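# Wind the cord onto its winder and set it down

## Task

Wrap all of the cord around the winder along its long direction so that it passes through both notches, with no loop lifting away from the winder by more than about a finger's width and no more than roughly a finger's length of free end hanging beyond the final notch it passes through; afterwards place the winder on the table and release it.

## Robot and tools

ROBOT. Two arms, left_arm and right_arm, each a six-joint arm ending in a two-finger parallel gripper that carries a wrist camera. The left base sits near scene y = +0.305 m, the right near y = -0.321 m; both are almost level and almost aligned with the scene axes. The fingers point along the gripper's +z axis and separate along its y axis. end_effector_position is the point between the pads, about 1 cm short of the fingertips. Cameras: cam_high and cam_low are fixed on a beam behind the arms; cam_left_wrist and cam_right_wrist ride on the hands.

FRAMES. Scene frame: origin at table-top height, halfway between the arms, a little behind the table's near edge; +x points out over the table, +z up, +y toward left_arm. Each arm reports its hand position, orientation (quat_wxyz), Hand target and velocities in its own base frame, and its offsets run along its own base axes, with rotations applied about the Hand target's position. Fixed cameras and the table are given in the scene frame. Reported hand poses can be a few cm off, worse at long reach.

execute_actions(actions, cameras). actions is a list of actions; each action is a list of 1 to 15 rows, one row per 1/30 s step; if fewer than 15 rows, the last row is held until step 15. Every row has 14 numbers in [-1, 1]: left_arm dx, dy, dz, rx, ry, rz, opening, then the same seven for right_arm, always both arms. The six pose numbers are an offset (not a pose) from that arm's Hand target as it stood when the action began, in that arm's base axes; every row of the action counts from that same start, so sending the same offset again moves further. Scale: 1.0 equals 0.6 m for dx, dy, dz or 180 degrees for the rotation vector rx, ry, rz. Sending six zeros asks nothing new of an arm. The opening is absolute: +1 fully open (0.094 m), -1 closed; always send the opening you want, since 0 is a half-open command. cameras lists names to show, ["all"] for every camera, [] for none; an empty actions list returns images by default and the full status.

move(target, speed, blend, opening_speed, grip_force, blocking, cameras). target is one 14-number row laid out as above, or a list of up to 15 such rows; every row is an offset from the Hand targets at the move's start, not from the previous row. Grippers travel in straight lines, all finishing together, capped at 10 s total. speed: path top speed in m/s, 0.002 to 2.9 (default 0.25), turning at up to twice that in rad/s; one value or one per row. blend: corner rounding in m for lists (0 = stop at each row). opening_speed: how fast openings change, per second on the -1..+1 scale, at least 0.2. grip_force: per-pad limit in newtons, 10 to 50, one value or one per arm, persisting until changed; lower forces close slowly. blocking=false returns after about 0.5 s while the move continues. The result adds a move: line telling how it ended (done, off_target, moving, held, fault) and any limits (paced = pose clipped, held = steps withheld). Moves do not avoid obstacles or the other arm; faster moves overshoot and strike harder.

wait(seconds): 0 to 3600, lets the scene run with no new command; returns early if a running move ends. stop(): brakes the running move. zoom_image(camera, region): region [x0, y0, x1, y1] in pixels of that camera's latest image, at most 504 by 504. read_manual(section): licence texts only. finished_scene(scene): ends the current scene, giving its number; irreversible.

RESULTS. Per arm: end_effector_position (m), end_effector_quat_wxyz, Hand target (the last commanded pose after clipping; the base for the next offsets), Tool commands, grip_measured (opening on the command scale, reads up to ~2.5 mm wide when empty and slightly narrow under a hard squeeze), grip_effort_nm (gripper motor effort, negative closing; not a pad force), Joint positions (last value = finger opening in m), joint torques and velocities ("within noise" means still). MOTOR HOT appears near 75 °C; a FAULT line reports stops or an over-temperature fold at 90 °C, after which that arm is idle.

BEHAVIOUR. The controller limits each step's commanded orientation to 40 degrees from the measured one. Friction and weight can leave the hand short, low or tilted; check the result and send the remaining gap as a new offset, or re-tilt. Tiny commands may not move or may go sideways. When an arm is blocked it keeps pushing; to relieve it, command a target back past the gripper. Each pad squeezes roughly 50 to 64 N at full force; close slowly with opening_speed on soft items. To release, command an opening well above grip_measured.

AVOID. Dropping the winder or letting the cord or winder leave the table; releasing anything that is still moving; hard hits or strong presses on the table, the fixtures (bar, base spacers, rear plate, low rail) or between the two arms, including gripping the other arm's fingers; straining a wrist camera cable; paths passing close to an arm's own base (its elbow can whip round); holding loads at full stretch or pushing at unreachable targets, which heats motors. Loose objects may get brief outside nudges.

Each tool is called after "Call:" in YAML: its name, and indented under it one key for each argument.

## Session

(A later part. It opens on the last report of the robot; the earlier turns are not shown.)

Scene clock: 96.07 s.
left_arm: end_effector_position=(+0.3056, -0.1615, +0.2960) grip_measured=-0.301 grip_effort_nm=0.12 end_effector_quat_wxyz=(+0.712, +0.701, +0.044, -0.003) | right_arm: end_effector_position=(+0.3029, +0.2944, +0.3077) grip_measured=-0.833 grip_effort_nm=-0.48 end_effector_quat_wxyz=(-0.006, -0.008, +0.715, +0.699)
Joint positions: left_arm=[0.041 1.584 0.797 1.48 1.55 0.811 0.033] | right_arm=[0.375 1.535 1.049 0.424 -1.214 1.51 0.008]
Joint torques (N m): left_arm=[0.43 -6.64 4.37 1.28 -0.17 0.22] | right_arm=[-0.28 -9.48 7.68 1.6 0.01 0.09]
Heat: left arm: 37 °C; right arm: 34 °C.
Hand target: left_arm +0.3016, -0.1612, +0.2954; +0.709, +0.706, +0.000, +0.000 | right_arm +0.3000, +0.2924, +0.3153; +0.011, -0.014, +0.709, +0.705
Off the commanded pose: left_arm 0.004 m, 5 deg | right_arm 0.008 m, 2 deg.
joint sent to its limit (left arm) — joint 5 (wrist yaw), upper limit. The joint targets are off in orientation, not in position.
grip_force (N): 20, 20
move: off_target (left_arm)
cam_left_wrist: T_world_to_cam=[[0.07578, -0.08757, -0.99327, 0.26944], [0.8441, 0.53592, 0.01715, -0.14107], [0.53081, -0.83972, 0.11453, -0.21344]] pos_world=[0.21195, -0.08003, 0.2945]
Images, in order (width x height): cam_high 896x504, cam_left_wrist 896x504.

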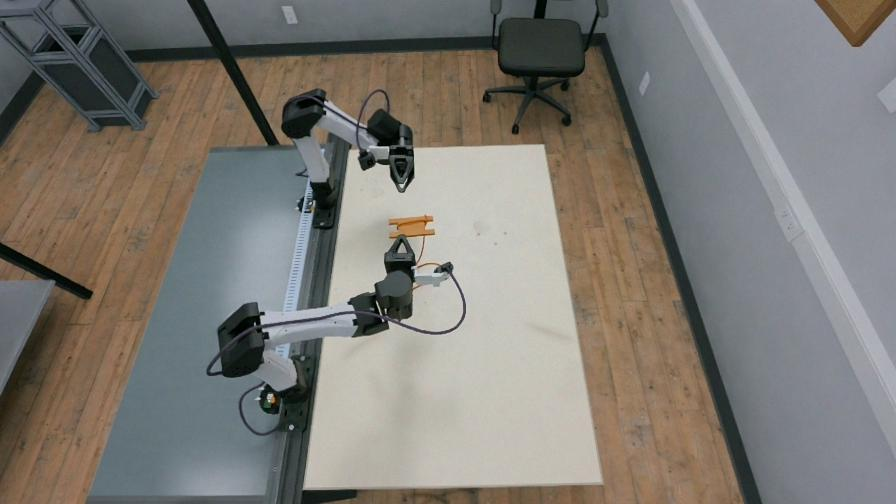

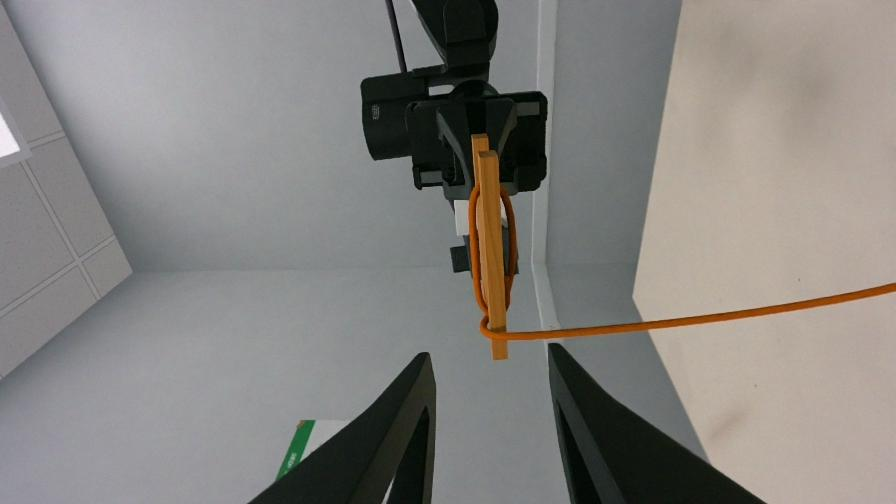

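Call:
move:
  target:
    - [0,0,0,0,0,0,-0.3,0,0,0.02,-0.0213,-0.638,0.0334,-1]
    - [0,0,0,0,0,0,-0.3,0,0,0.02,-0.031,-0.277,0.0145,-1]
    - [0,0,0,0,0,0,-0.3,0,0,0,0,0,0,-1]
  speed: 0.4
  blend: [0,0.03,0]
  cameras: ["cam_left_wrist","cam_high"]

Call:
zoom_image:
  camera: "cam_high"
  region: [360, 190, 460, 270]

Scene clock: 103.77 s.
left_arm: end_effector_position=(+0.3056, -0.1615, +0.2960) grip_measured=-0.301 grip_effort_nm=0.13 end_effector_quat_wxyz=(+0.712, +0.701, +0.043, -0.003) | right_arm: end_effector_position=(+0.3003, +0.2926, +0.3167) grip_measured=-0.833 grip_effort_nm=-0.48 end_effector_quat_wxyz=(+0.007, -0.012, +0.712, +0.702)
Joint positions: left_arm=[0.041 1.584 0.797 1.48 1.55 0.812 0.033] | right_arm=[0.375 1.51 1.049 0.424 -1.203 1.51 0.008]
Joint torques (N m): left_arm=[0.42 -6.67 4.38 1.29 -0.16 0.23] | right_arm=[-0.28 -6.97 7.72 1.59 -0.09 0.09]
Heat: left arm: 37 °C; right arm: 34 °C.
Hand target: left_arm +0.3016, -0.1612, +0.2954; +0.709, +0.706, +0.000, +0.000 | right_arm +0.3000, +0.2924, +0.3153; +0.011, -0.013, +0.709, +0.705
Off the commanded pose: left_arm 0.004 m, 5 deg | right_arm 0.001 m, 1 deg.
joint sent to its limit (left arm) — joint 5 (wrist yaw), upper limit. The joint targets are off in orientation, not in position.
grip_force (N): 20, 20
move: done
cam_left_wrist: T_world_to_cam=[[0.07614, -0.08758, -0.99324, 0.26936], [0.84408, 0.53594, 0.01745, -0.14115], [0.53079, -0.8397, 0.11473, -0.21349]] pos_world=[0.21195, -0.08003, 0.2945]
Images, in order (width x height): cam_high 896x504, cam_left_wrist 896x504.

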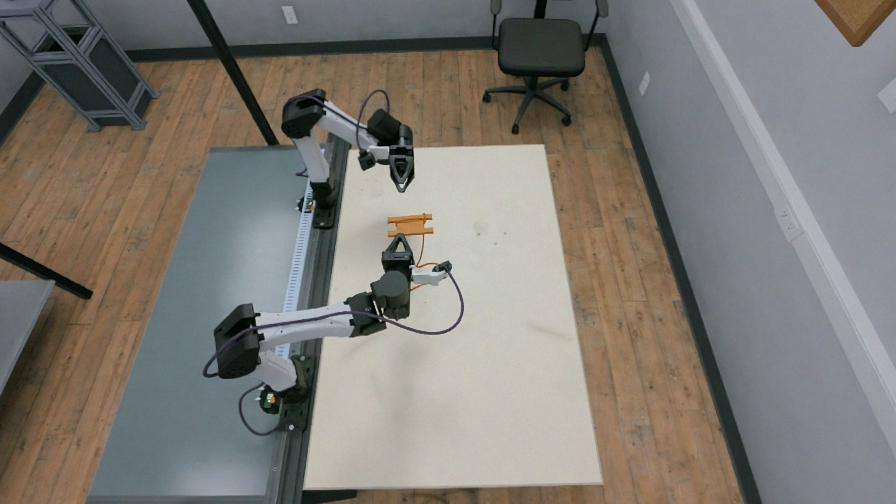

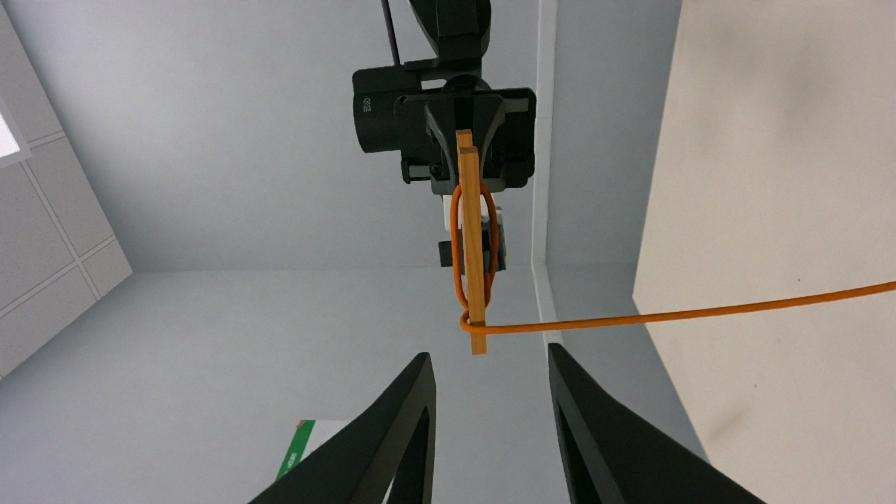

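Scaled by 5.040 from the camera's image (finer frame: 1280x720).

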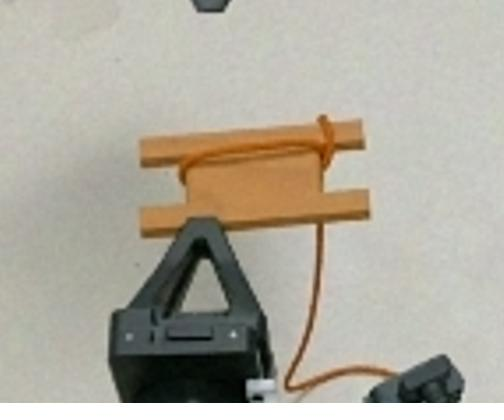

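Call:
move:
  target:
    - [0,0,0,0,0,0,-0.3,0,0,0.03,0.056,-0.607,-0.080,-1]
    - [0,0,0,0,0,0,-0.3,0,0,0.03,0.0935,-0.275,-0.0436,-1]
    - [0,0,0,0,0,0,-0.3,0,0,0.03,0.044,0,0,-1]
  speed: 0.35
  cameras: ["cam_left_wrist","cam_high"]

Call:
zoom_image:
  camera: "cam_high"
  region: [360, 190, 460, 270]

Scene clock: 111.80 s.
left_arm: end_effector_position=(+0.3056, -0.1615, +0.2960) grip_measured=-0.301 grip_effort_nm=0.13 end_effector_quat_wxyz=(+0.712, +0.701, +0.043, -0.003) | right_arm: end_effector_position=(+0.3012, +0.2975, +0.3040) grip_measured=-0.833 grip_effort_nm=-0.48 end_effector_quat_wxyz=(-0.013, +0.013, +0.670, +0.742)
Joint positions: left_arm=[0.041 1.584 0.797 1.48 1.55 0.812 0.033] | right_arm=[0.392 1.598 0.905 0.955 -1.164 1.85 0.008]
Joint torques (N m): left_arm=[0.39 -6.63 4.33 1.3 -0.17 0.24] | right_arm=[-1.52 -10.44 12.89 1.3 -0.06 0.1]
Heat: left arm: 37 °C; right arm: 34 °C.
Hand target: left_arm +0.3016, -0.1612, +0.2954; +0.709, +0.706, +0.000, +0.000 | right_arm +0.3000, +0.2924, +0.3334; +0.012, -0.013, +0.659, +0.752
Off the commanded pose: left_arm 0.004 m, 5 deg | right_arm 0.030 m, 4 deg.
joint sent to its limit (left arm) — joint 5 (wrist yaw), upper limit. The joint targets are off in orientation, not in position.
grip_force (N): 20, 20
move: off_target (right_arm)
cam_left_wrist: T_world_to_cam=[[0.07614, -0.08758, -0.99324, 0.26936], [0.84408, 0.53594, 0.01745, -0.14115], [0.53079, -0.8397, 0.11473, -0.21349]] pos_world=[0.21195, -0.08003, 0.2945]
Images, in order (width x height): cam_high 896x504, cam_left_wrist 896x504.

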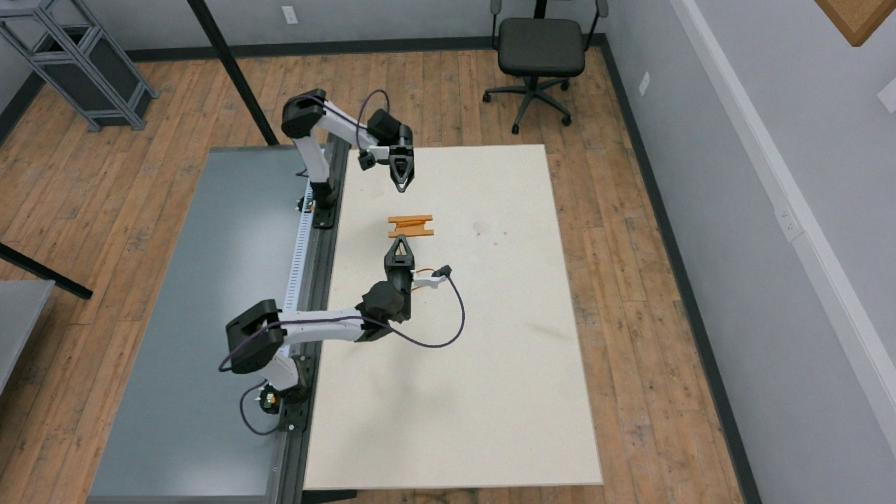

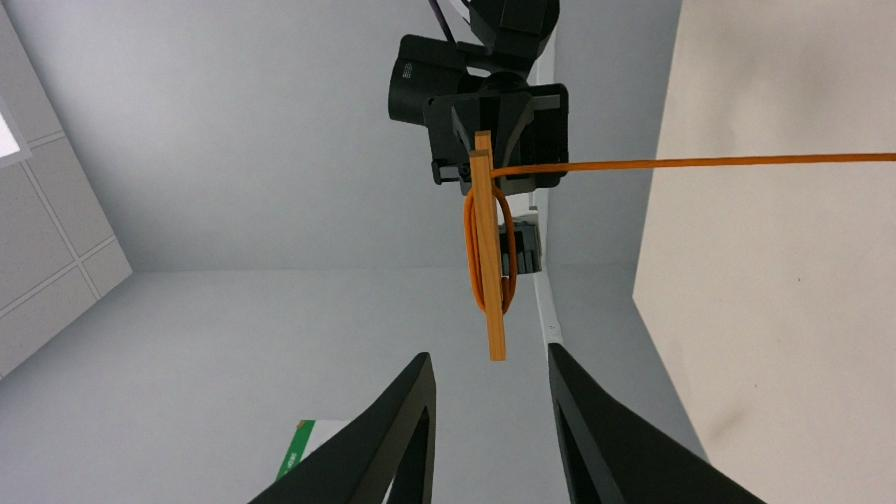

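Scaled by 5.040 from the camera's image (finer frame: 1280x720).

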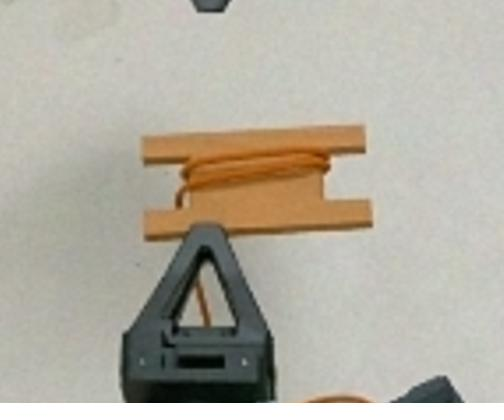

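Call:
move:
  target:
    - [0,0,0,0,0,0,-0.3,0,0,-0.01,-0.044,0,0,-1]
    - [0,-0.123,0.01,0,0,0,-0.3,0,0,-0.01,-0.044,0,0,-1]
  speed: 0.3
  cameras: ["cam_left_wrist"]

Scene clock: 115.80 s.
left_arm: end_effector_position=(+0.3042, -0.2329, +0.2819) grip_measured=-0.301 grip_effort_nm=0.12 end_effector_quat_wxyz=(+0.706, +0.708, +0.022, -0.019) | right_arm: end_effector_position=(+0.3004, +0.2954, +0.2970) grip_measured=-0.833 grip_effort_nm=-0.48 end_effector_quat_wxyz=(-0.019, +0.016, +0.720, +0.694)
Joint positions: left_arm=[-0.192 1.498 0.881 0.598 1.376 1.531 0.033] | right_arm=[0.383 1.524 1.018 0.406 -1.19 1.527 0.008]
Joint torques (N m): left_arm=[-0.28 -9.47 8.8 1.48 0.19 -0.1] | right_arm=[-1.11 -9.76 13.9 1.41 -0.25 -0.04]
Heat: left arm: 38 °C; right arm: 34 °C.
Hand target: left_arm +0.3016, -0.2349, +0.3015; +0.709, +0.706, +0.000, +0.000 | right_arm +0.3000, +0.2924, +0.3274; +0.011, -0.014, +0.709, +0.705
Off the commanded pose: left_arm 0.020 m, 3 deg | right_arm 0.031 m, 5 deg.
grip_force (N): 20, 20
move: off_target (left_arm, right_arm)
cam_left_wrist: T_world_to_cam=[[0.07933, -0.07429, -0.99408, 0.25158], [0.87168, 0.48896, 0.03302, -0.12522], [0.48361, -0.86914, 0.10355, -0.26032]] pos_world=[0.21509, -0.14634, 0.28118]

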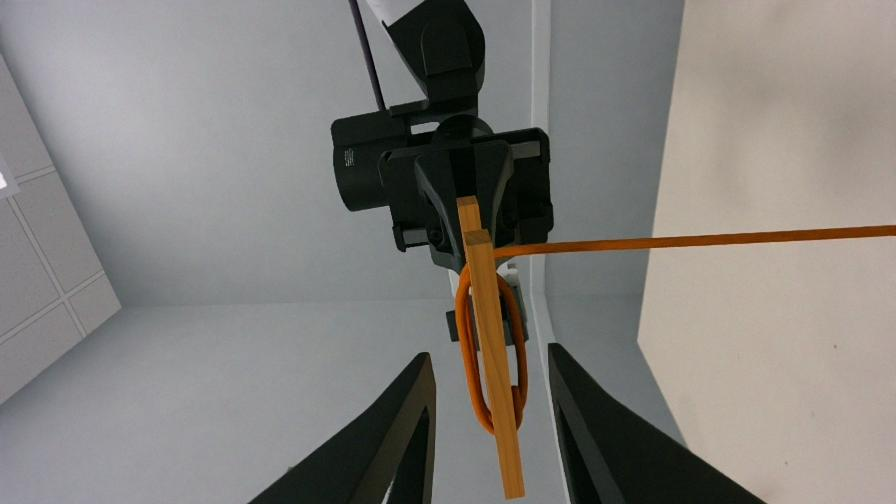

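Call:
move:
  target:
    - [0,-0.06,0.005,0,0,0,-0.3,0,0,0,0,0,0,-1]
    - [0,-0.06,0.005,0,0,0,-1,0,0,0,0,0,0,-1]
  speed: 0.2
  cameras: ["cam_left_wrist"]

Scene clock: 119.53 s.
left_arm: end_effector_position=(+0.2986, -0.2687, +0.2911) grip_measured=-0.821 grip_effort_nm=-0.43 end_effector_quat_wxyz=(+0.704, +0.710, +0.017, -0.017) | right_arm: end_effector_position=(+0.3008, +0.2956, +0.3031) grip_measured=-0.833 grip_effort_nm=-0.48 end_effector_quat_wxyz=(-0.012, +0.009, +0.718, +0.696)
Joint positions: left_arm=[-0.307 1.498 0.927 0.54 1.264 1.551 0.008] | right_arm=[0.383 1.522 1.032 0.406 -1.191 1.523 0.008]
Joint torques (N m): left_arm=[0.09 -6.65 8.99 1.74 0.18 -0.06] | right_arm=[-1.1 -9.32 12.79 1.4 -0.23 0.01]
Heat: left arm: 38 °C; right arm: 34 °C.
Hand target: left_arm +0.3017, -0.2709, +0.3044; +0.709, +0.706, +0.000, +0.000 | right_arm +0.3000, +0.2924, +0.3272; +0.011, -0.013, +0.709, +0.705
Off the commanded pose: left_arm 0.014 m, 3 deg | right_arm 0.024 m, 4 deg.
grip_force (N): 20, 20
move: off_target (left_arm); target 2's new opening was sent with left_arm's hand 0.011 m and 2 deg from that target
cam_left_wrist: T_world_to_cam=[[0.08881, -0.06917, -0.99364, 0.25682], [0.87304, 0.48563, 0.04422, -0.10762], [0.47949, -0.87142, 0.10352, -0.28914]] pos_world=[0.20979, -0.18194, 0.28987]

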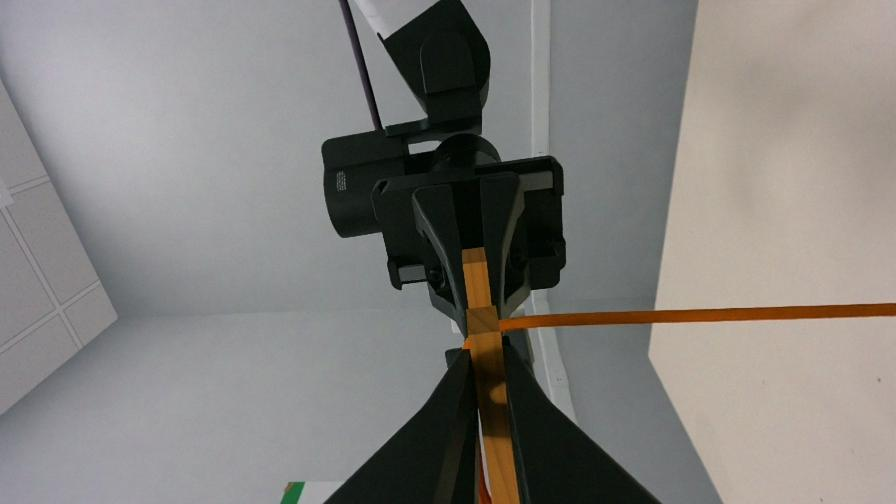

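Call:
move:
  target:
    - [0,0,0,0,0,0,-1,0,0,0,0,0,0,-0.3]
    - [0,0,0,0,0,0,-1,0,-0.12,-0.01,0,0,0,-0.3]
    - [0,0,0.01,-0.0305,0.499,-0.0305,-1,0,-0.14,-0.01,0,-0.5,0,-0.3]
    - [0,0,0.01,-0.0137,0.832,-0.0508,-1,0,-0.14,-0.01,0,-1,0,-0.3]
    - [0,0,0,0,1,0,-1,0,-0.14,-0.01,0,-1,0,-0.3]
  speed: 0.5
  blend: [0,0.02,0.04,0.03,0]
  cameras: ["cam_right_wrist","cam_high"]

Call:
zoom_image:
  camera: "cam_high"
  region: [360, 190, 460, 270]

Scene clock: 125.83 s.
left_arm: end_effector_position=(+0.3059, -0.2703, +0.2792) grip_measured=-0.831 grip_effort_nm=-0.43 end_effector_quat_wxyz=(-0.021, -0.031, +0.715, -0.698) | right_arm: end_effector_position=(+0.3004, +0.2114, +0.3073) grip_measured=-0.302 grip_effort_nm=0.08 end_effector_quat_wxyz=(+0.712, -0.702, -0.003, +0.004)
Joint positions: left_arm=[-0.307 1.527 0.931 0.515 1.25 -1.568 0.008] | right_arm=[0.123 1.463 0.9 0.682 -1.456 -1.451 0.033]
Joint torques (N m): left_arm=[0.08 -10.59 9.33 1.81 0.36 0.11] | right_arm=[-1.2 -8.51 11.56 0.61 -0.02 -0.05]
Heat: left arm: 38 °C; right arm: 34 °C.
Hand target: left_arm +0.3017, -0.2709, +0.3043; +0.000, +0.000, +0.709, -0.706 | right_arm +0.3000, +0.2084, +0.3214; +0.709, -0.704, -0.012, -0.014
Off the commanded pose: left_arm 0.026 m, 4 deg | right_arm 0.014 m, 2 deg.
grip_force (N): 20, 20
move: off_target (left_arm, right_arm)
cam_right_wrist: T_world_to_cam=[[0.1303, 0.04343, 0.99052, -0.34078], [0.86943, -0.4852, -0.0931, -0.09352], [0.47656, 0.87333, -0.10098, -0.17939]] pos_world=[0.2112, 0.12609, 0.31073]
Images, in order (width x height): cam_high 896x504, cam_right_wrist 896x504.

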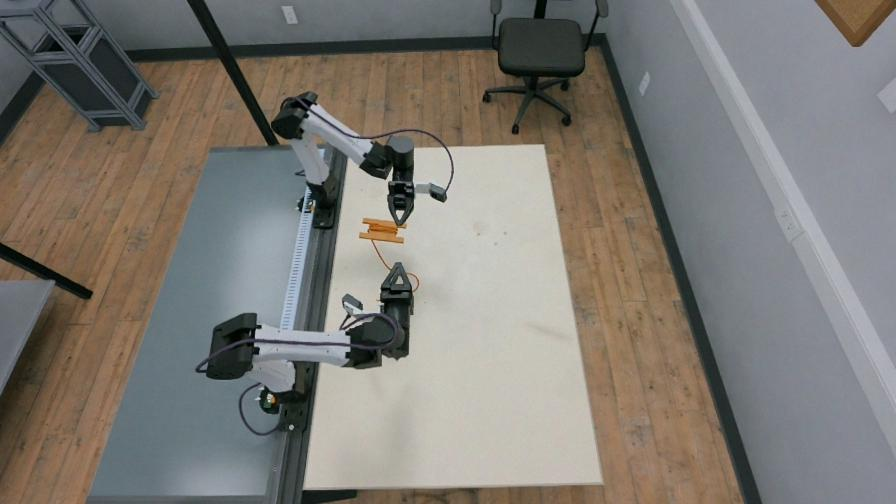

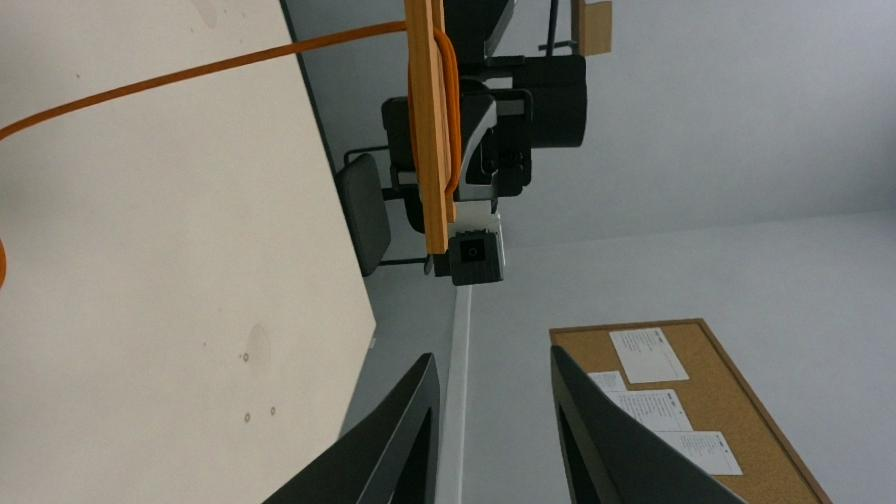

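Scaled by 5.040 from the camera's image (finer frame: 1280x720).

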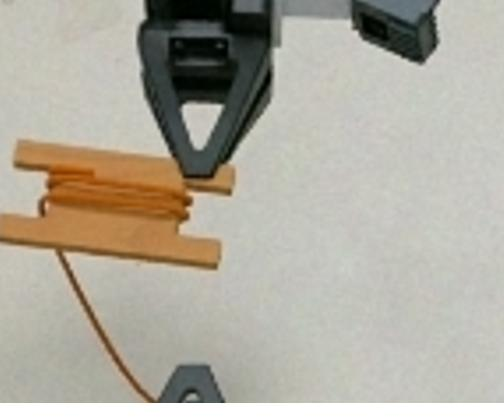

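Call:
move:
  target: [0,0,0.025,-0.008,-0.023,-0.005,-1,-0.045,0,0,0,0,0,-0.3]
  speed: 0.15
  cameras: ["cam_right_wrist"]

Scene clock: 127.60 s.
left_arm: end_effector_position=(+0.3053, -0.2711, +0.2946) grip_measured=-0.831 grip_effort_nm=-0.44 end_effector_quat_wxyz=(-0.004, +0.000, +0.708, -0.706) | right_arm: end_effector_position=(+0.2769, +0.2084, +0.3230) grip_measured=-0.302 grip_effort_nm=0.09 end_effector_quat_wxyz=(+0.713, -0.701, -0.013, -0.012)
Joint positions: left_arm=[-0.307 1.527 0.958 0.558 1.269 -1.567 0.008] | right_arm=[0.123 1.348 0.86 0.632 -1.448 -1.463 0.033]
Joint torques (N m): left_arm=[0.27 -10.04 9.22 2 0.32 0.05] | right_arm=[-0.12 -6.97 7.49 0.68 0.02 -0.07]
Heat: left arm: 38 °C; right arm: 34 °C.
Hand target: left_arm +0.3017, -0.2709, +0.3194; +0.020, +0.031, +0.699, -0.714 | right_arm +0.2729, +0.2084, +0.3214; +0.709, -0.704, -0.012, -0.014
Off the commanded pose: left_arm 0.025 m, 5 deg | right_arm 0.004 m, 1 deg.
grip_force (N): 20, 20
move: off_target (left_arm)
cam_right_wrist: T_world_to_cam=[[0.09461, 0.03855, 0.99477, -0.34372], [0.86851, -0.49158, -0.06355, -0.08104], [0.48656, 0.86998, -0.07999, -0.17274]] pos_world=[0.18695, 0.12369, 0.32295]

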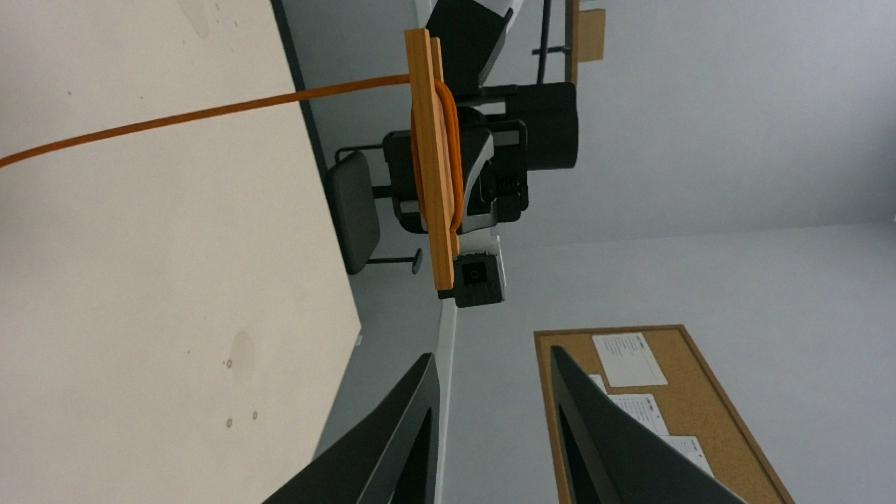

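Call:
move:
  target:
    - [0,0,0,0,0,0,-1,-0.042,0.07,-0.021,0,0,0,-0.3]
    - [0,0,0,0,0,0,-1,-0.042,0.141,-0.021,0,0,0,-0.3]
    - [0,0,0,0,0,0,-1,-0.042,0.141,-0.021,0,0,0,-1]
  speed: 0.2
  blend: [0.01,0,0]
  cameras: ["cam_right_wrist"]

Scene clock: 132.37 s.
left_arm: end_effector_position=(+0.3052, -0.2711, +0.2946) grip_measured=-0.831 grip_effort_nm=-0.43 end_effector_quat_wxyz=(-0.004, +0.000, +0.708, -0.706) | right_arm: end_effector_position=(+0.2438, +0.2893, +0.2936) grip_measured=-0.993 grip_effort_nm=-0.38 end_effector_quat_wxyz=(+0.705, -0.710, +0.002, +0.001)
Joint positions: left_arm=[-0.307 1.527 0.958 0.558 1.269 -1.567 0.008] | right_arm=[0.442 1.318 0.784 0.517 -1.127 -1.582 0]
Joint torques (N m): left_arm=[0.25 -10.07 9.2 2.01 0.32 0.04] | right_arm=[0.23 -4.33 13.49 1.21 -0.06 0.12]
Heat: left arm: 39 °C; right arm: 34 °C.
Hand target: left_arm +0.3016, -0.2709, +0.3194; +0.020, +0.031, +0.699, -0.714 | right_arm +0.2478, +0.2930, +0.3087; +0.709, -0.705, -0.011, -0.013
Off the commanded pose: left_arm 0.025 m, 5 deg | right_arm 0.016 m, 2 deg.
grip_force (N): 20, 20
move: off_target (right_arm); target 3's new opening was sent with right_arm's hand 0.016 m and 2 deg from that target
cam_right_wrist: T_world_to_cam=[[0.13405, 0.06276, 0.98899, -0.32937], [0.86374, -0.49661, -0.08556, -0.0053], [0.48578, 0.8657, -0.12078, -0.21592]] pos_world=[0.15361, 0.20496, 0.29921]

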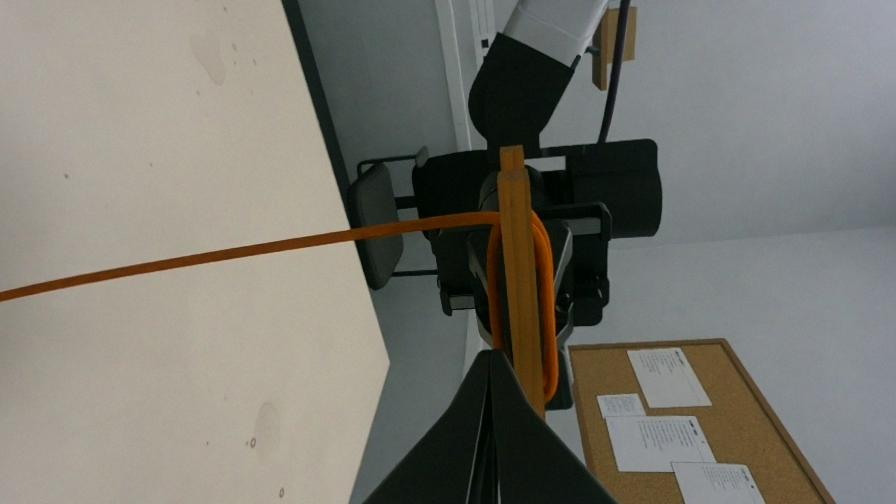

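Call:
move:
  target:
    - [0,0,0,0,0,0,-1,0,-0.06,0,0,0,0,-1]
    - [0,0,0,0,0,0,-1,0,-0.06,0.018,0,0,0,-0.3]
  speed: 0.15
  cameras: ["cam_right_wrist"]

Scene clock: 134.63 s.
left_arm: end_effector_position=(+0.3052, -0.2711, +0.2946) grip_measured=-0.831 grip_effort_nm=-0.43 end_effector_quat_wxyz=(-0.004, +0.000, +0.708, -0.706) | right_arm: end_effector_position=(+0.2512, +0.2590, +0.2979) grip_measured=-0.302 grip_effort_nm=0.09 end_effector_quat_wxyz=(+0.703, -0.711, +0.014, +0.001)
Joint positions: left_arm=[-0.307 1.527 0.958 0.558 1.269 -1.567 0.008] | right_arm=[0.33 1.28 0.784 0.462 -1.223 -1.583 0.033]
Joint torques (N m): left_arm=[0.27 -10.06 9.18 2.01 0.31 0.05] | right_arm=[-0.92 -6.75 12.96 1.16 -0.34 0.18]
Heat: left arm: 40 °C; right arm: 34 °C.
Hand target: left_arm +0.3016, -0.2709, +0.3194; +0.020, +0.031, +0.699, -0.714 | right_arm +0.2479, +0.2570, +0.3195; +0.709, -0.705, -0.011, -0.013
Off the commanded pose: left_arm 0.025 m, 5 deg | right_arm 0.022 m, 3 deg.
grip_force (N): 20, 20
move: off_target (right_arm); target 2's new opening was sent with right_arm's hand 0.022 m and 3 deg from that target
cam_right_wrist: T_world_to_cam=[[0.1516, 0.0649, 0.98631, -0.33689], [0.8543, -0.51051, -0.09773, -0.01684], [0.49717, 0.85742, -0.13284, -0.18998]] pos_world=[0.15992, 0.17615, 0.3054]

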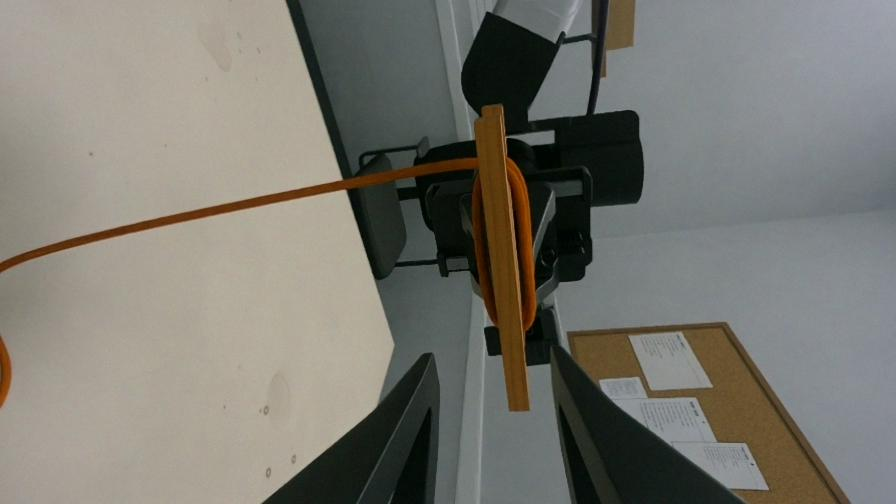

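Call:
move:
  target: [0,0,0,0,0,0,-1,0,0.057,0.013,0,0,0,-0.3]
  speed: 0.15
  cameras: ["cam_right_wrist"]

Scene clock: 135.93 s.
left_arm: end_effector_position=(+0.3052, -0.2711, +0.2946) grip_measured=-0.831 grip_effort_nm=-0.43 end_effector_quat_wxyz=(-0.004, +0.000, +0.708, -0.706) | right_arm: end_effector_position=(+0.2439, +0.2883, +0.3145) grip_measured=-0.302 grip_effort_nm=0.08 end_effector_quat_wxyz=(+0.706, -0.709, -0.003, -0.003)
Joint positions: left_arm=[-0.307 1.527 0.958 0.558 1.269 -1.567 0.008] | right_arm=[0.438 1.296 0.85 0.437 -1.133 -1.588 0.033]
Joint torques (N m): left_arm=[0.27 -10.06 9.21 2.02 0.32 0.04] | right_arm=[0.02 -4.03 13.2 1.2 -0.06 0.19]
Heat: left arm: 40 °C; right arm: 34 °C.
Hand target: left_arm +0.3016, -0.2709, +0.3194; +0.020, +0.031, +0.699, -0.714 | right_arm +0.2479, +0.2912, +0.3273; +0.709, -0.705, -0.011, -0.014
Off the commanded pose: left_arm 0.025 m, 5 deg | right_arm 0.014 m, 2 deg.
grip_force (N): 20, 20
move: off_target (right_arm)
cam_right_wrist: T_world_to_cam=[[0.12183, 0.05982, 0.99075, -0.34671], [0.86568, -0.49471, -0.07658, -0.00804], [0.48555, 0.867, -0.11205, -0.21569]] pos_world=[0.15392, 0.20377, 0.31871]

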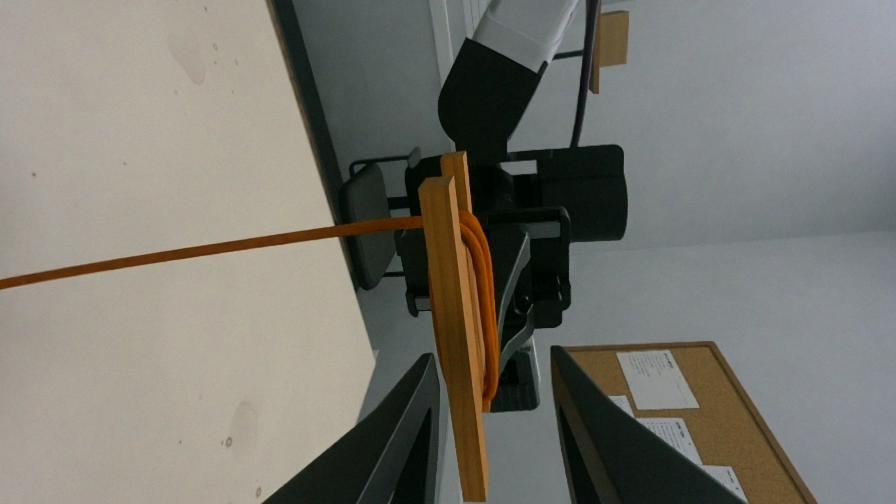

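Call:
move:
  target:
    - [0,0,0,0,0,0,-1,0,0.006,-0.022,0,0,0,-0.3]
    - [0,0,0,0,0,0,-1,0,0.006,-0.022,0,0,0,-1]
  speed: 0.15
  cameras: ["cam_right_wrist"]

Scene clock: 139.73 s.
left_arm: end_effector_position=(+0.3055, -0.2713, +0.3004) grip_measured=-0.831 grip_effort_nm=-0.44 end_effector_quat_wxyz=(+0.004, +0.010, +0.705, -0.709) | right_arm: end_effector_position=(+0.2474, +0.2929, +0.3115) grip_measured=-0.993 grip_effort_nm=-0.38 end_effector_quat_wxyz=(+0.707, -0.707, -0.005, -0.007)
Joint positions: left_arm=[-0.307 1.527 0.968 0.578 1.271 -1.568 0.008] | right_arm=[0.449 1.319 0.85 0.467 -1.119 -1.591 0]
Joint torques (N m): left_arm=[0.28 -9.85 8.55 1.81 0.27 0.04] | right_arm=[0.24 -4.55 9.42 1.42 -0.06 0.19]
Heat: left arm: 40 °C; right arm: 34 °C.
Hand target: left_arm +0.3016, -0.2709, +0.3194; +0.020, +0.031, +0.699, -0.714 | right_arm +0.2478, +0.2948, +0.3141; +0.709, -0.705, -0.011, -0.013
Off the commanded pose: left_arm 0.019 m, 3 deg | right_arm 0.003 m, 1 deg.
grip_force (N): 20, 20
move: done
cam_right_wrist: T_world_to_cam=[[0.11241, 0.05648, 0.99206, -0.34146], [0.86488, -0.49712, -0.0697, -0.01016], [0.48923, 0.86584, -0.10472, -0.22456]] pos_world=[0.15704, 0.20867, 0.31452]

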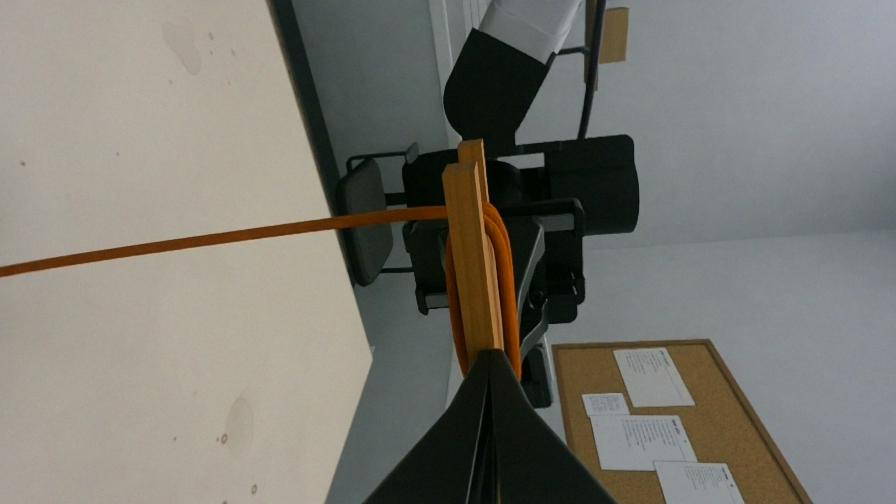

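Call:
move:
  target:
    - [0,0,0,0,0,0,-1,0,-0.01,0,0,0,0,-0.4]
    - [0,0,0,0,0,0,-1,0,0.018,-0.003,0,0,0,-0.4]
  speed: 0.15
  cameras: ["cam_right_wrist","cam_left_wrist"]

Scene clock: 141.63 s.
left_arm: end_effector_position=(+0.3055, -0.2713, +0.3004) grip_measured=-0.831 grip_effort_nm=-0.43 end_effector_quat_wxyz=(+0.004, +0.010, +0.705, -0.709) | right_arm: end_effector_position=(+0.2454, +0.3036, +0.3071) grip_measured=-0.402 grip_effort_nm=0.09 end_effector_quat_wxyz=(+0.706, -0.709, -0.005, -0.004)
Joint positions: left_arm=[-0.307 1.527 0.968 0.578 1.271 -1.568 0.008] | right_arm=[0.486 1.338 0.85 0.479 -1.086 -1.591 0.028]
Joint torques (N m): left_arm=[0.25 -9.94 8.55 1.82 0.28 0.04] | right_arm=[-0.03 -4.42 10.3 1.43 -0.05 0.19]
Heat: left arm: 41 °C; right arm: 34 °C.
Hand target: left_arm +0.3016, -0.2709, +0.3194; +0.020, +0.031, +0.699, -0.714 | right_arm +0.2479, +0.3056, +0.3123; +0.709, -0.705, -0.011, -0.014
Off the commanded pose: left_arm 0.019 m, 3 deg | right_arm 0.006 m, 1 deg.
grip_force (N): 20, 20
move: done
cam_left_wrist: T_world_to_cam=[[-0.15713, -0.0716, 0.98498, -0.25464], [-0.86434, 0.49243, -0.10209, 0.46368], [-0.47773, -0.8674, -0.13926, 0.07081]] pos_world=[0.39459, -0.18514, 0.30801]
cam_right_wrist: T_world_to_cam=[[0.11713, 0.05998, 0.9913, -0.33946], [0.86642, -0.49403, -0.07248, -0.00391], [0.48539, 0.86737, -0.10984, -0.23132]] pos_world=[0.15543, 0.21907, 0.31082]
Images, in order (width x height): cam_left_wrist 896x504, cam_right_wrist 896x504.

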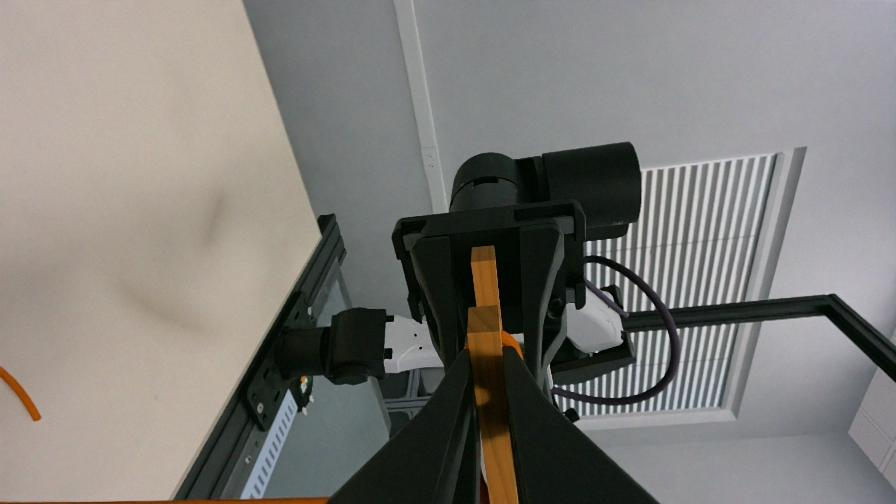

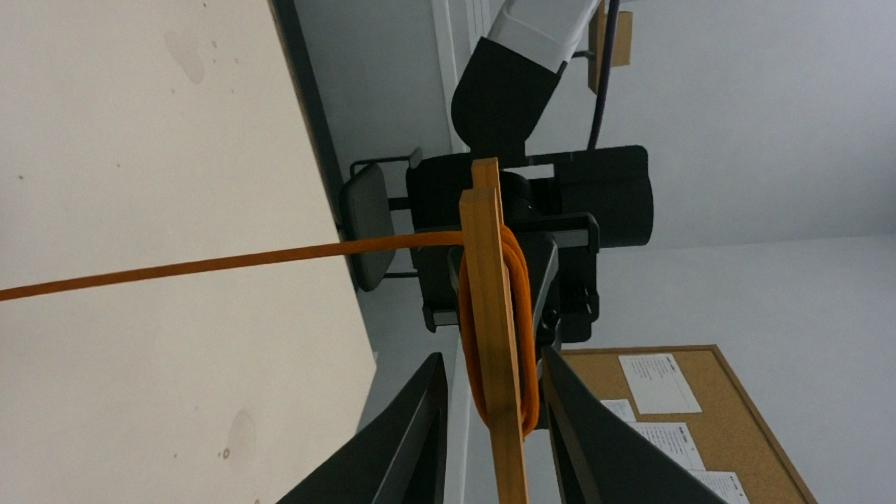

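Call:
move:
  target: [0,0,0,0,0,0,-1,0,0,0,0,0,0,-1]
  speed: 0.2
  cameras: ["cam_right_wrist"]

Scene clock: 143.63 s.
left_arm: end_effector_position=(+0.3055, -0.2713, +0.2999) grip_measured=-0.831 grip_effort_nm=-0.43 end_effector_quat_wxyz=(+0.003, +0.008, +0.706, -0.709) | right_arm: end_effector_position=(+0.2455, +0.3036, +0.3085) grip_measured=-0.827 grip_effort_nm=-0.47 end_effector_quat_wxyz=(+0.707, -0.707, -0.009, -0.009)
Joint positions: left_arm=[-0.307 1.527 0.968 0.574 1.271 -1.568 0.008] | right_arm=[0.486 1.338 0.85 0.489 -1.085 -1.595 0.008]
Joint torques (N m): left_arm=[0.27 -9.89 8.58 1.87 0.28 0.04] | right_arm=[-0.02 -4.37 10.32 1.37 -0.05 0.24]
Heat: left arm: 41 °C; right arm: 34 °C.
Hand target: left_arm +0.3016, -0.2709, +0.3194; +0.020, +0.031, +0.699, -0.714 | right_arm +0.2479, +0.3056, +0.3123; +0.709, -0.705, -0.011, -0.013
Off the commanded pose: left_arm 0.020 m, 3 deg | right_arm 0.005 m, 1 deg.
grip_force (N): 20, 20
move: done
cam_right_wrist: T_world_to_cam=[[0.10573, 0.05565, 0.99284, -0.33723], [0.86683, -0.4944, -0.0646, -0.0063], [0.48727, 0.86745, -0.10051, -0.23462]] pos_world=[0.15544, 0.21917, 0.31082]

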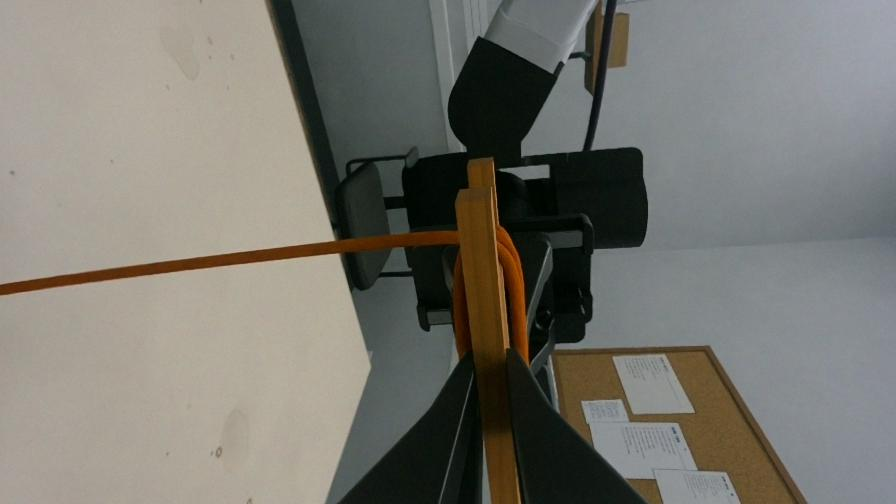

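Call:
move:
  target:
    - [0,0,0,0,0,0,-0.3,0,0,0,0,0,0,-1]
    - [0,0.13,0,0,0,0,-0.3,0,0,0.0,0,0,0,-1]
    - [0,0.13,-0.02,0,-0.5,0,-0.3,0.083,0.0,0.02,-0.0175,0.4995,-0.0175,-1]
    - [0,0.13,-0.02,0,-1,0,-0.3,0.083,0.0,0.02,-0.0078,0.833,-0.029,-1]
    - [0,0.13,-0.02,0,-1,0,-0.3,0.083,0.0,0.0,0,1,0,-1]
  speed: 0.5
  blend: [0,0.02,0.04,0.03,0]
  cameras: ["cam_left_wrist","cam_high"]

Call:
zoom_image:
  camera: "cam_high"
  region: [360, 190, 460, 270]

Scene clock: 150.17 s.
left_arm: end_effector_position=(+0.3088, -0.1932, +0.3039) grip_measured=-0.301 grip_effort_nm=0.12 end_effector_quat_wxyz=(+0.717, +0.697, -0.015, +0.006) | right_arm: end_effector_position=(+0.2941, +0.3068, +0.3190) grip_measured=-0.828 grip_effort_nm=-0.48 end_effector_quat_wxyz=(+0.011, -0.017, +0.710, +0.704)
Joint positions: left_arm=[-0.062 1.585 0.868 1.246 1.515 1.074 0.033] | right_arm=[0.422 1.51 1.049 0.44 -1.156 1.512 0.008]
Joint torques (N m): left_arm=[0.38 -9.8 4.18 1.12 -0.1 0.13] | right_arm=[-1.01 -5.63 7.75 1.62 -0.13 0.11]
Heat: left arm: 40 °C; right arm: 35 °C.
Hand target: left_arm +0.3016, -0.1929, +0.3075; +0.699, +0.714, -0.021, +0.031 | right_arm +0.2977, +0.3056, +0.3123; +0.011, -0.013, +0.709, +0.705
Off the commanded pose: left_arm 0.008 m, 4 deg | right_arm 0.008 m, 0 deg.
grip_force (N): 20, 20
move: off_target (left_arm)
cam_left_wrist: T_world_to_cam=[[0.16564, -0.10826, -0.98023, 0.23851], [0.87356, 0.47737, 0.09489, -0.17102], [0.45766, -0.87201, 0.17364, -0.24427]] pos_world=[0.22168, -0.10554, 0.29243]
Images, in order (width x height): cam_high 896x504, cam_left_wrist 896x504.

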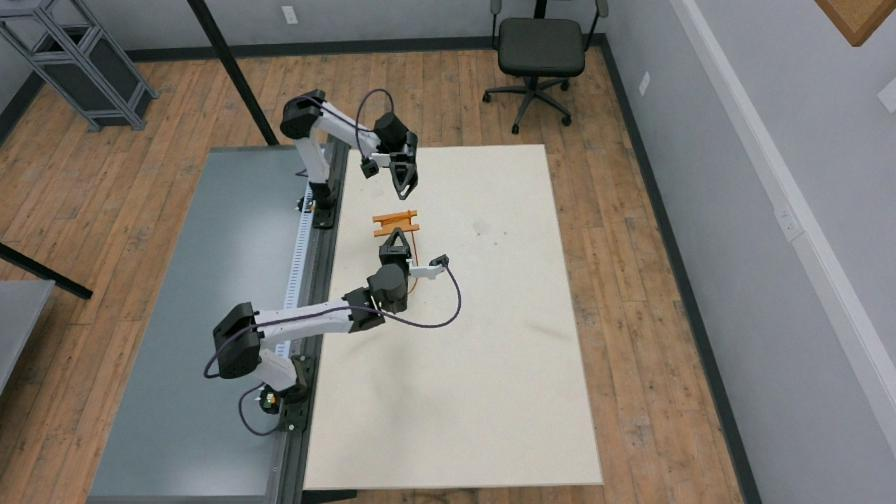

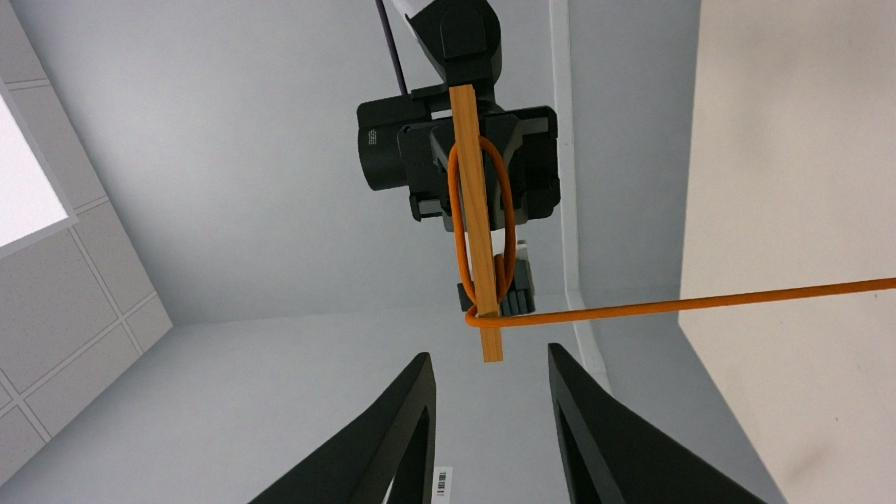

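Scaled by 5.040 from the camera's image (finer frame: 1280x720).

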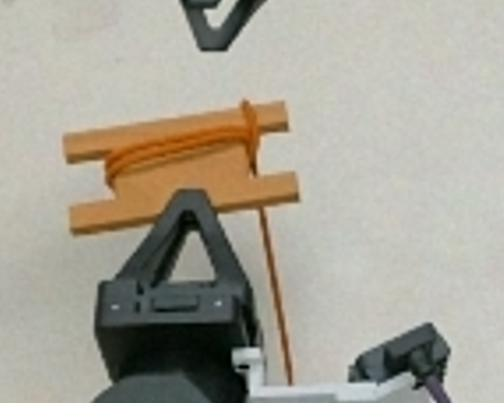

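Call:
move:
  target:
    - [0,0,0,0,0,0,-0.3,0,0,0.03,0.056,-0.607,-0.080,-1]
    - [0,0,0,0,0,0,-0.3,0,0,0.03,0.0935,-0.275,-0.0436,-1]
    - [0,0,0,0,0,0,-0.3,0,0,0.03,0.044,0,0,-1]
  speed: 0.4
  blend: [0,0.02,0]
  cameras: ["cam_left_wrist","cam_high"]

Call:
zoom_image:
  camera: "cam_high"
  region: [360, 190, 460, 270]

Scene clock: 156.87 s.
left_arm: end_effector_position=(+0.3089, -0.1932, +0.3039) grip_measured=-0.301 grip_effort_nm=0.13 end_effector_quat_wxyz=(+0.717, +0.697, -0.015, +0.006) | right_arm: end_effector_position=(+0.2992, +0.3099, +0.3002) grip_measured=-0.828 grip_effort_nm=-0.48 end_effector_quat_wxyz=(-0.011, +0.014, +0.671, +0.741)
Joint positions: left_arm=[-0.062 1.585 0.868 1.245 1.515 1.074 0.033] | right_arm=[0.43 1.608 0.911 0.93 -1.126 1.817 0.008]
Joint torques (N m): left_arm=[0.35 -9.4 4.23 1.23 -0.1 0.04] | right_arm=[-1.26 -10.61 12.92 1.34 -0.08 0.11]
Heat: left arm: 40 °C; right arm: 34 °C.
Hand target: left_arm +0.3017, -0.1928, +0.3073; +0.716, +0.697, -0.031, +0.020 (not the last commanded pose) | right_arm +0.2976, +0.3056, +0.3304; +0.012, -0.013, +0.659, +0.752
Off the commanded pose: left_arm 0.008 m, 4 deg | right_arm 0.030 m, 4 deg.
grip_force (N): 20, 20
move: off_target (right_arm)
cam_left_wrist: T_world_to_cam=[[0.1656, -0.10817, -0.98024, 0.23853], [0.87357, 0.47736, 0.0949, -0.17102], [0.45766, -0.87202, 0.17355, -0.24424]] pos_world=[0.22168, -0.10554, 0.29243]
Images, in order (width x height): cam_high 896x504, cam_left_wrist 896x504.

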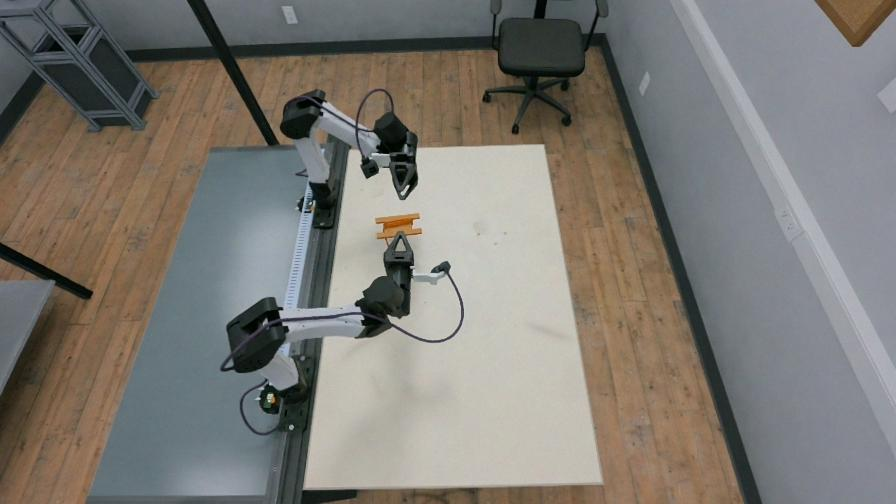

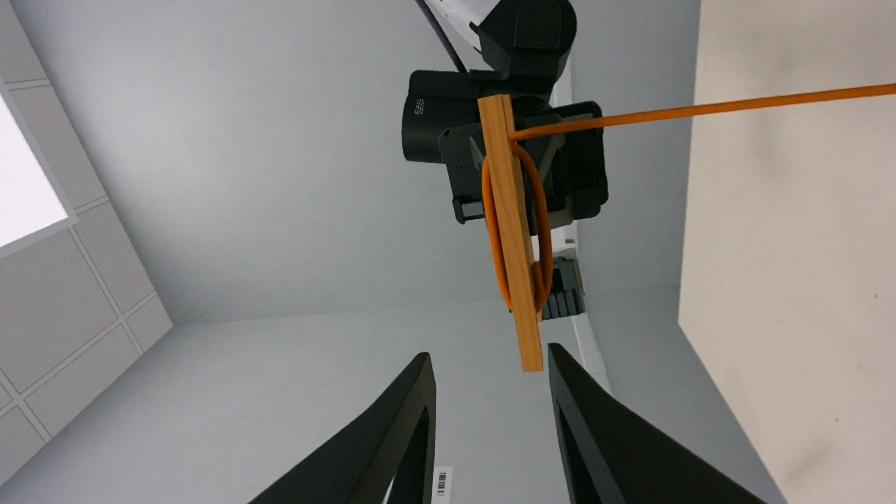

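Scaled by 5.040 from the camera's image (finer frame: 1280x720).

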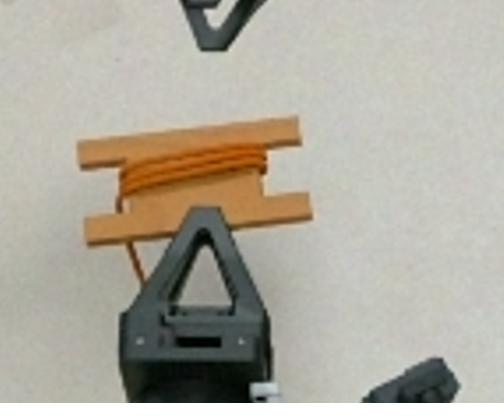

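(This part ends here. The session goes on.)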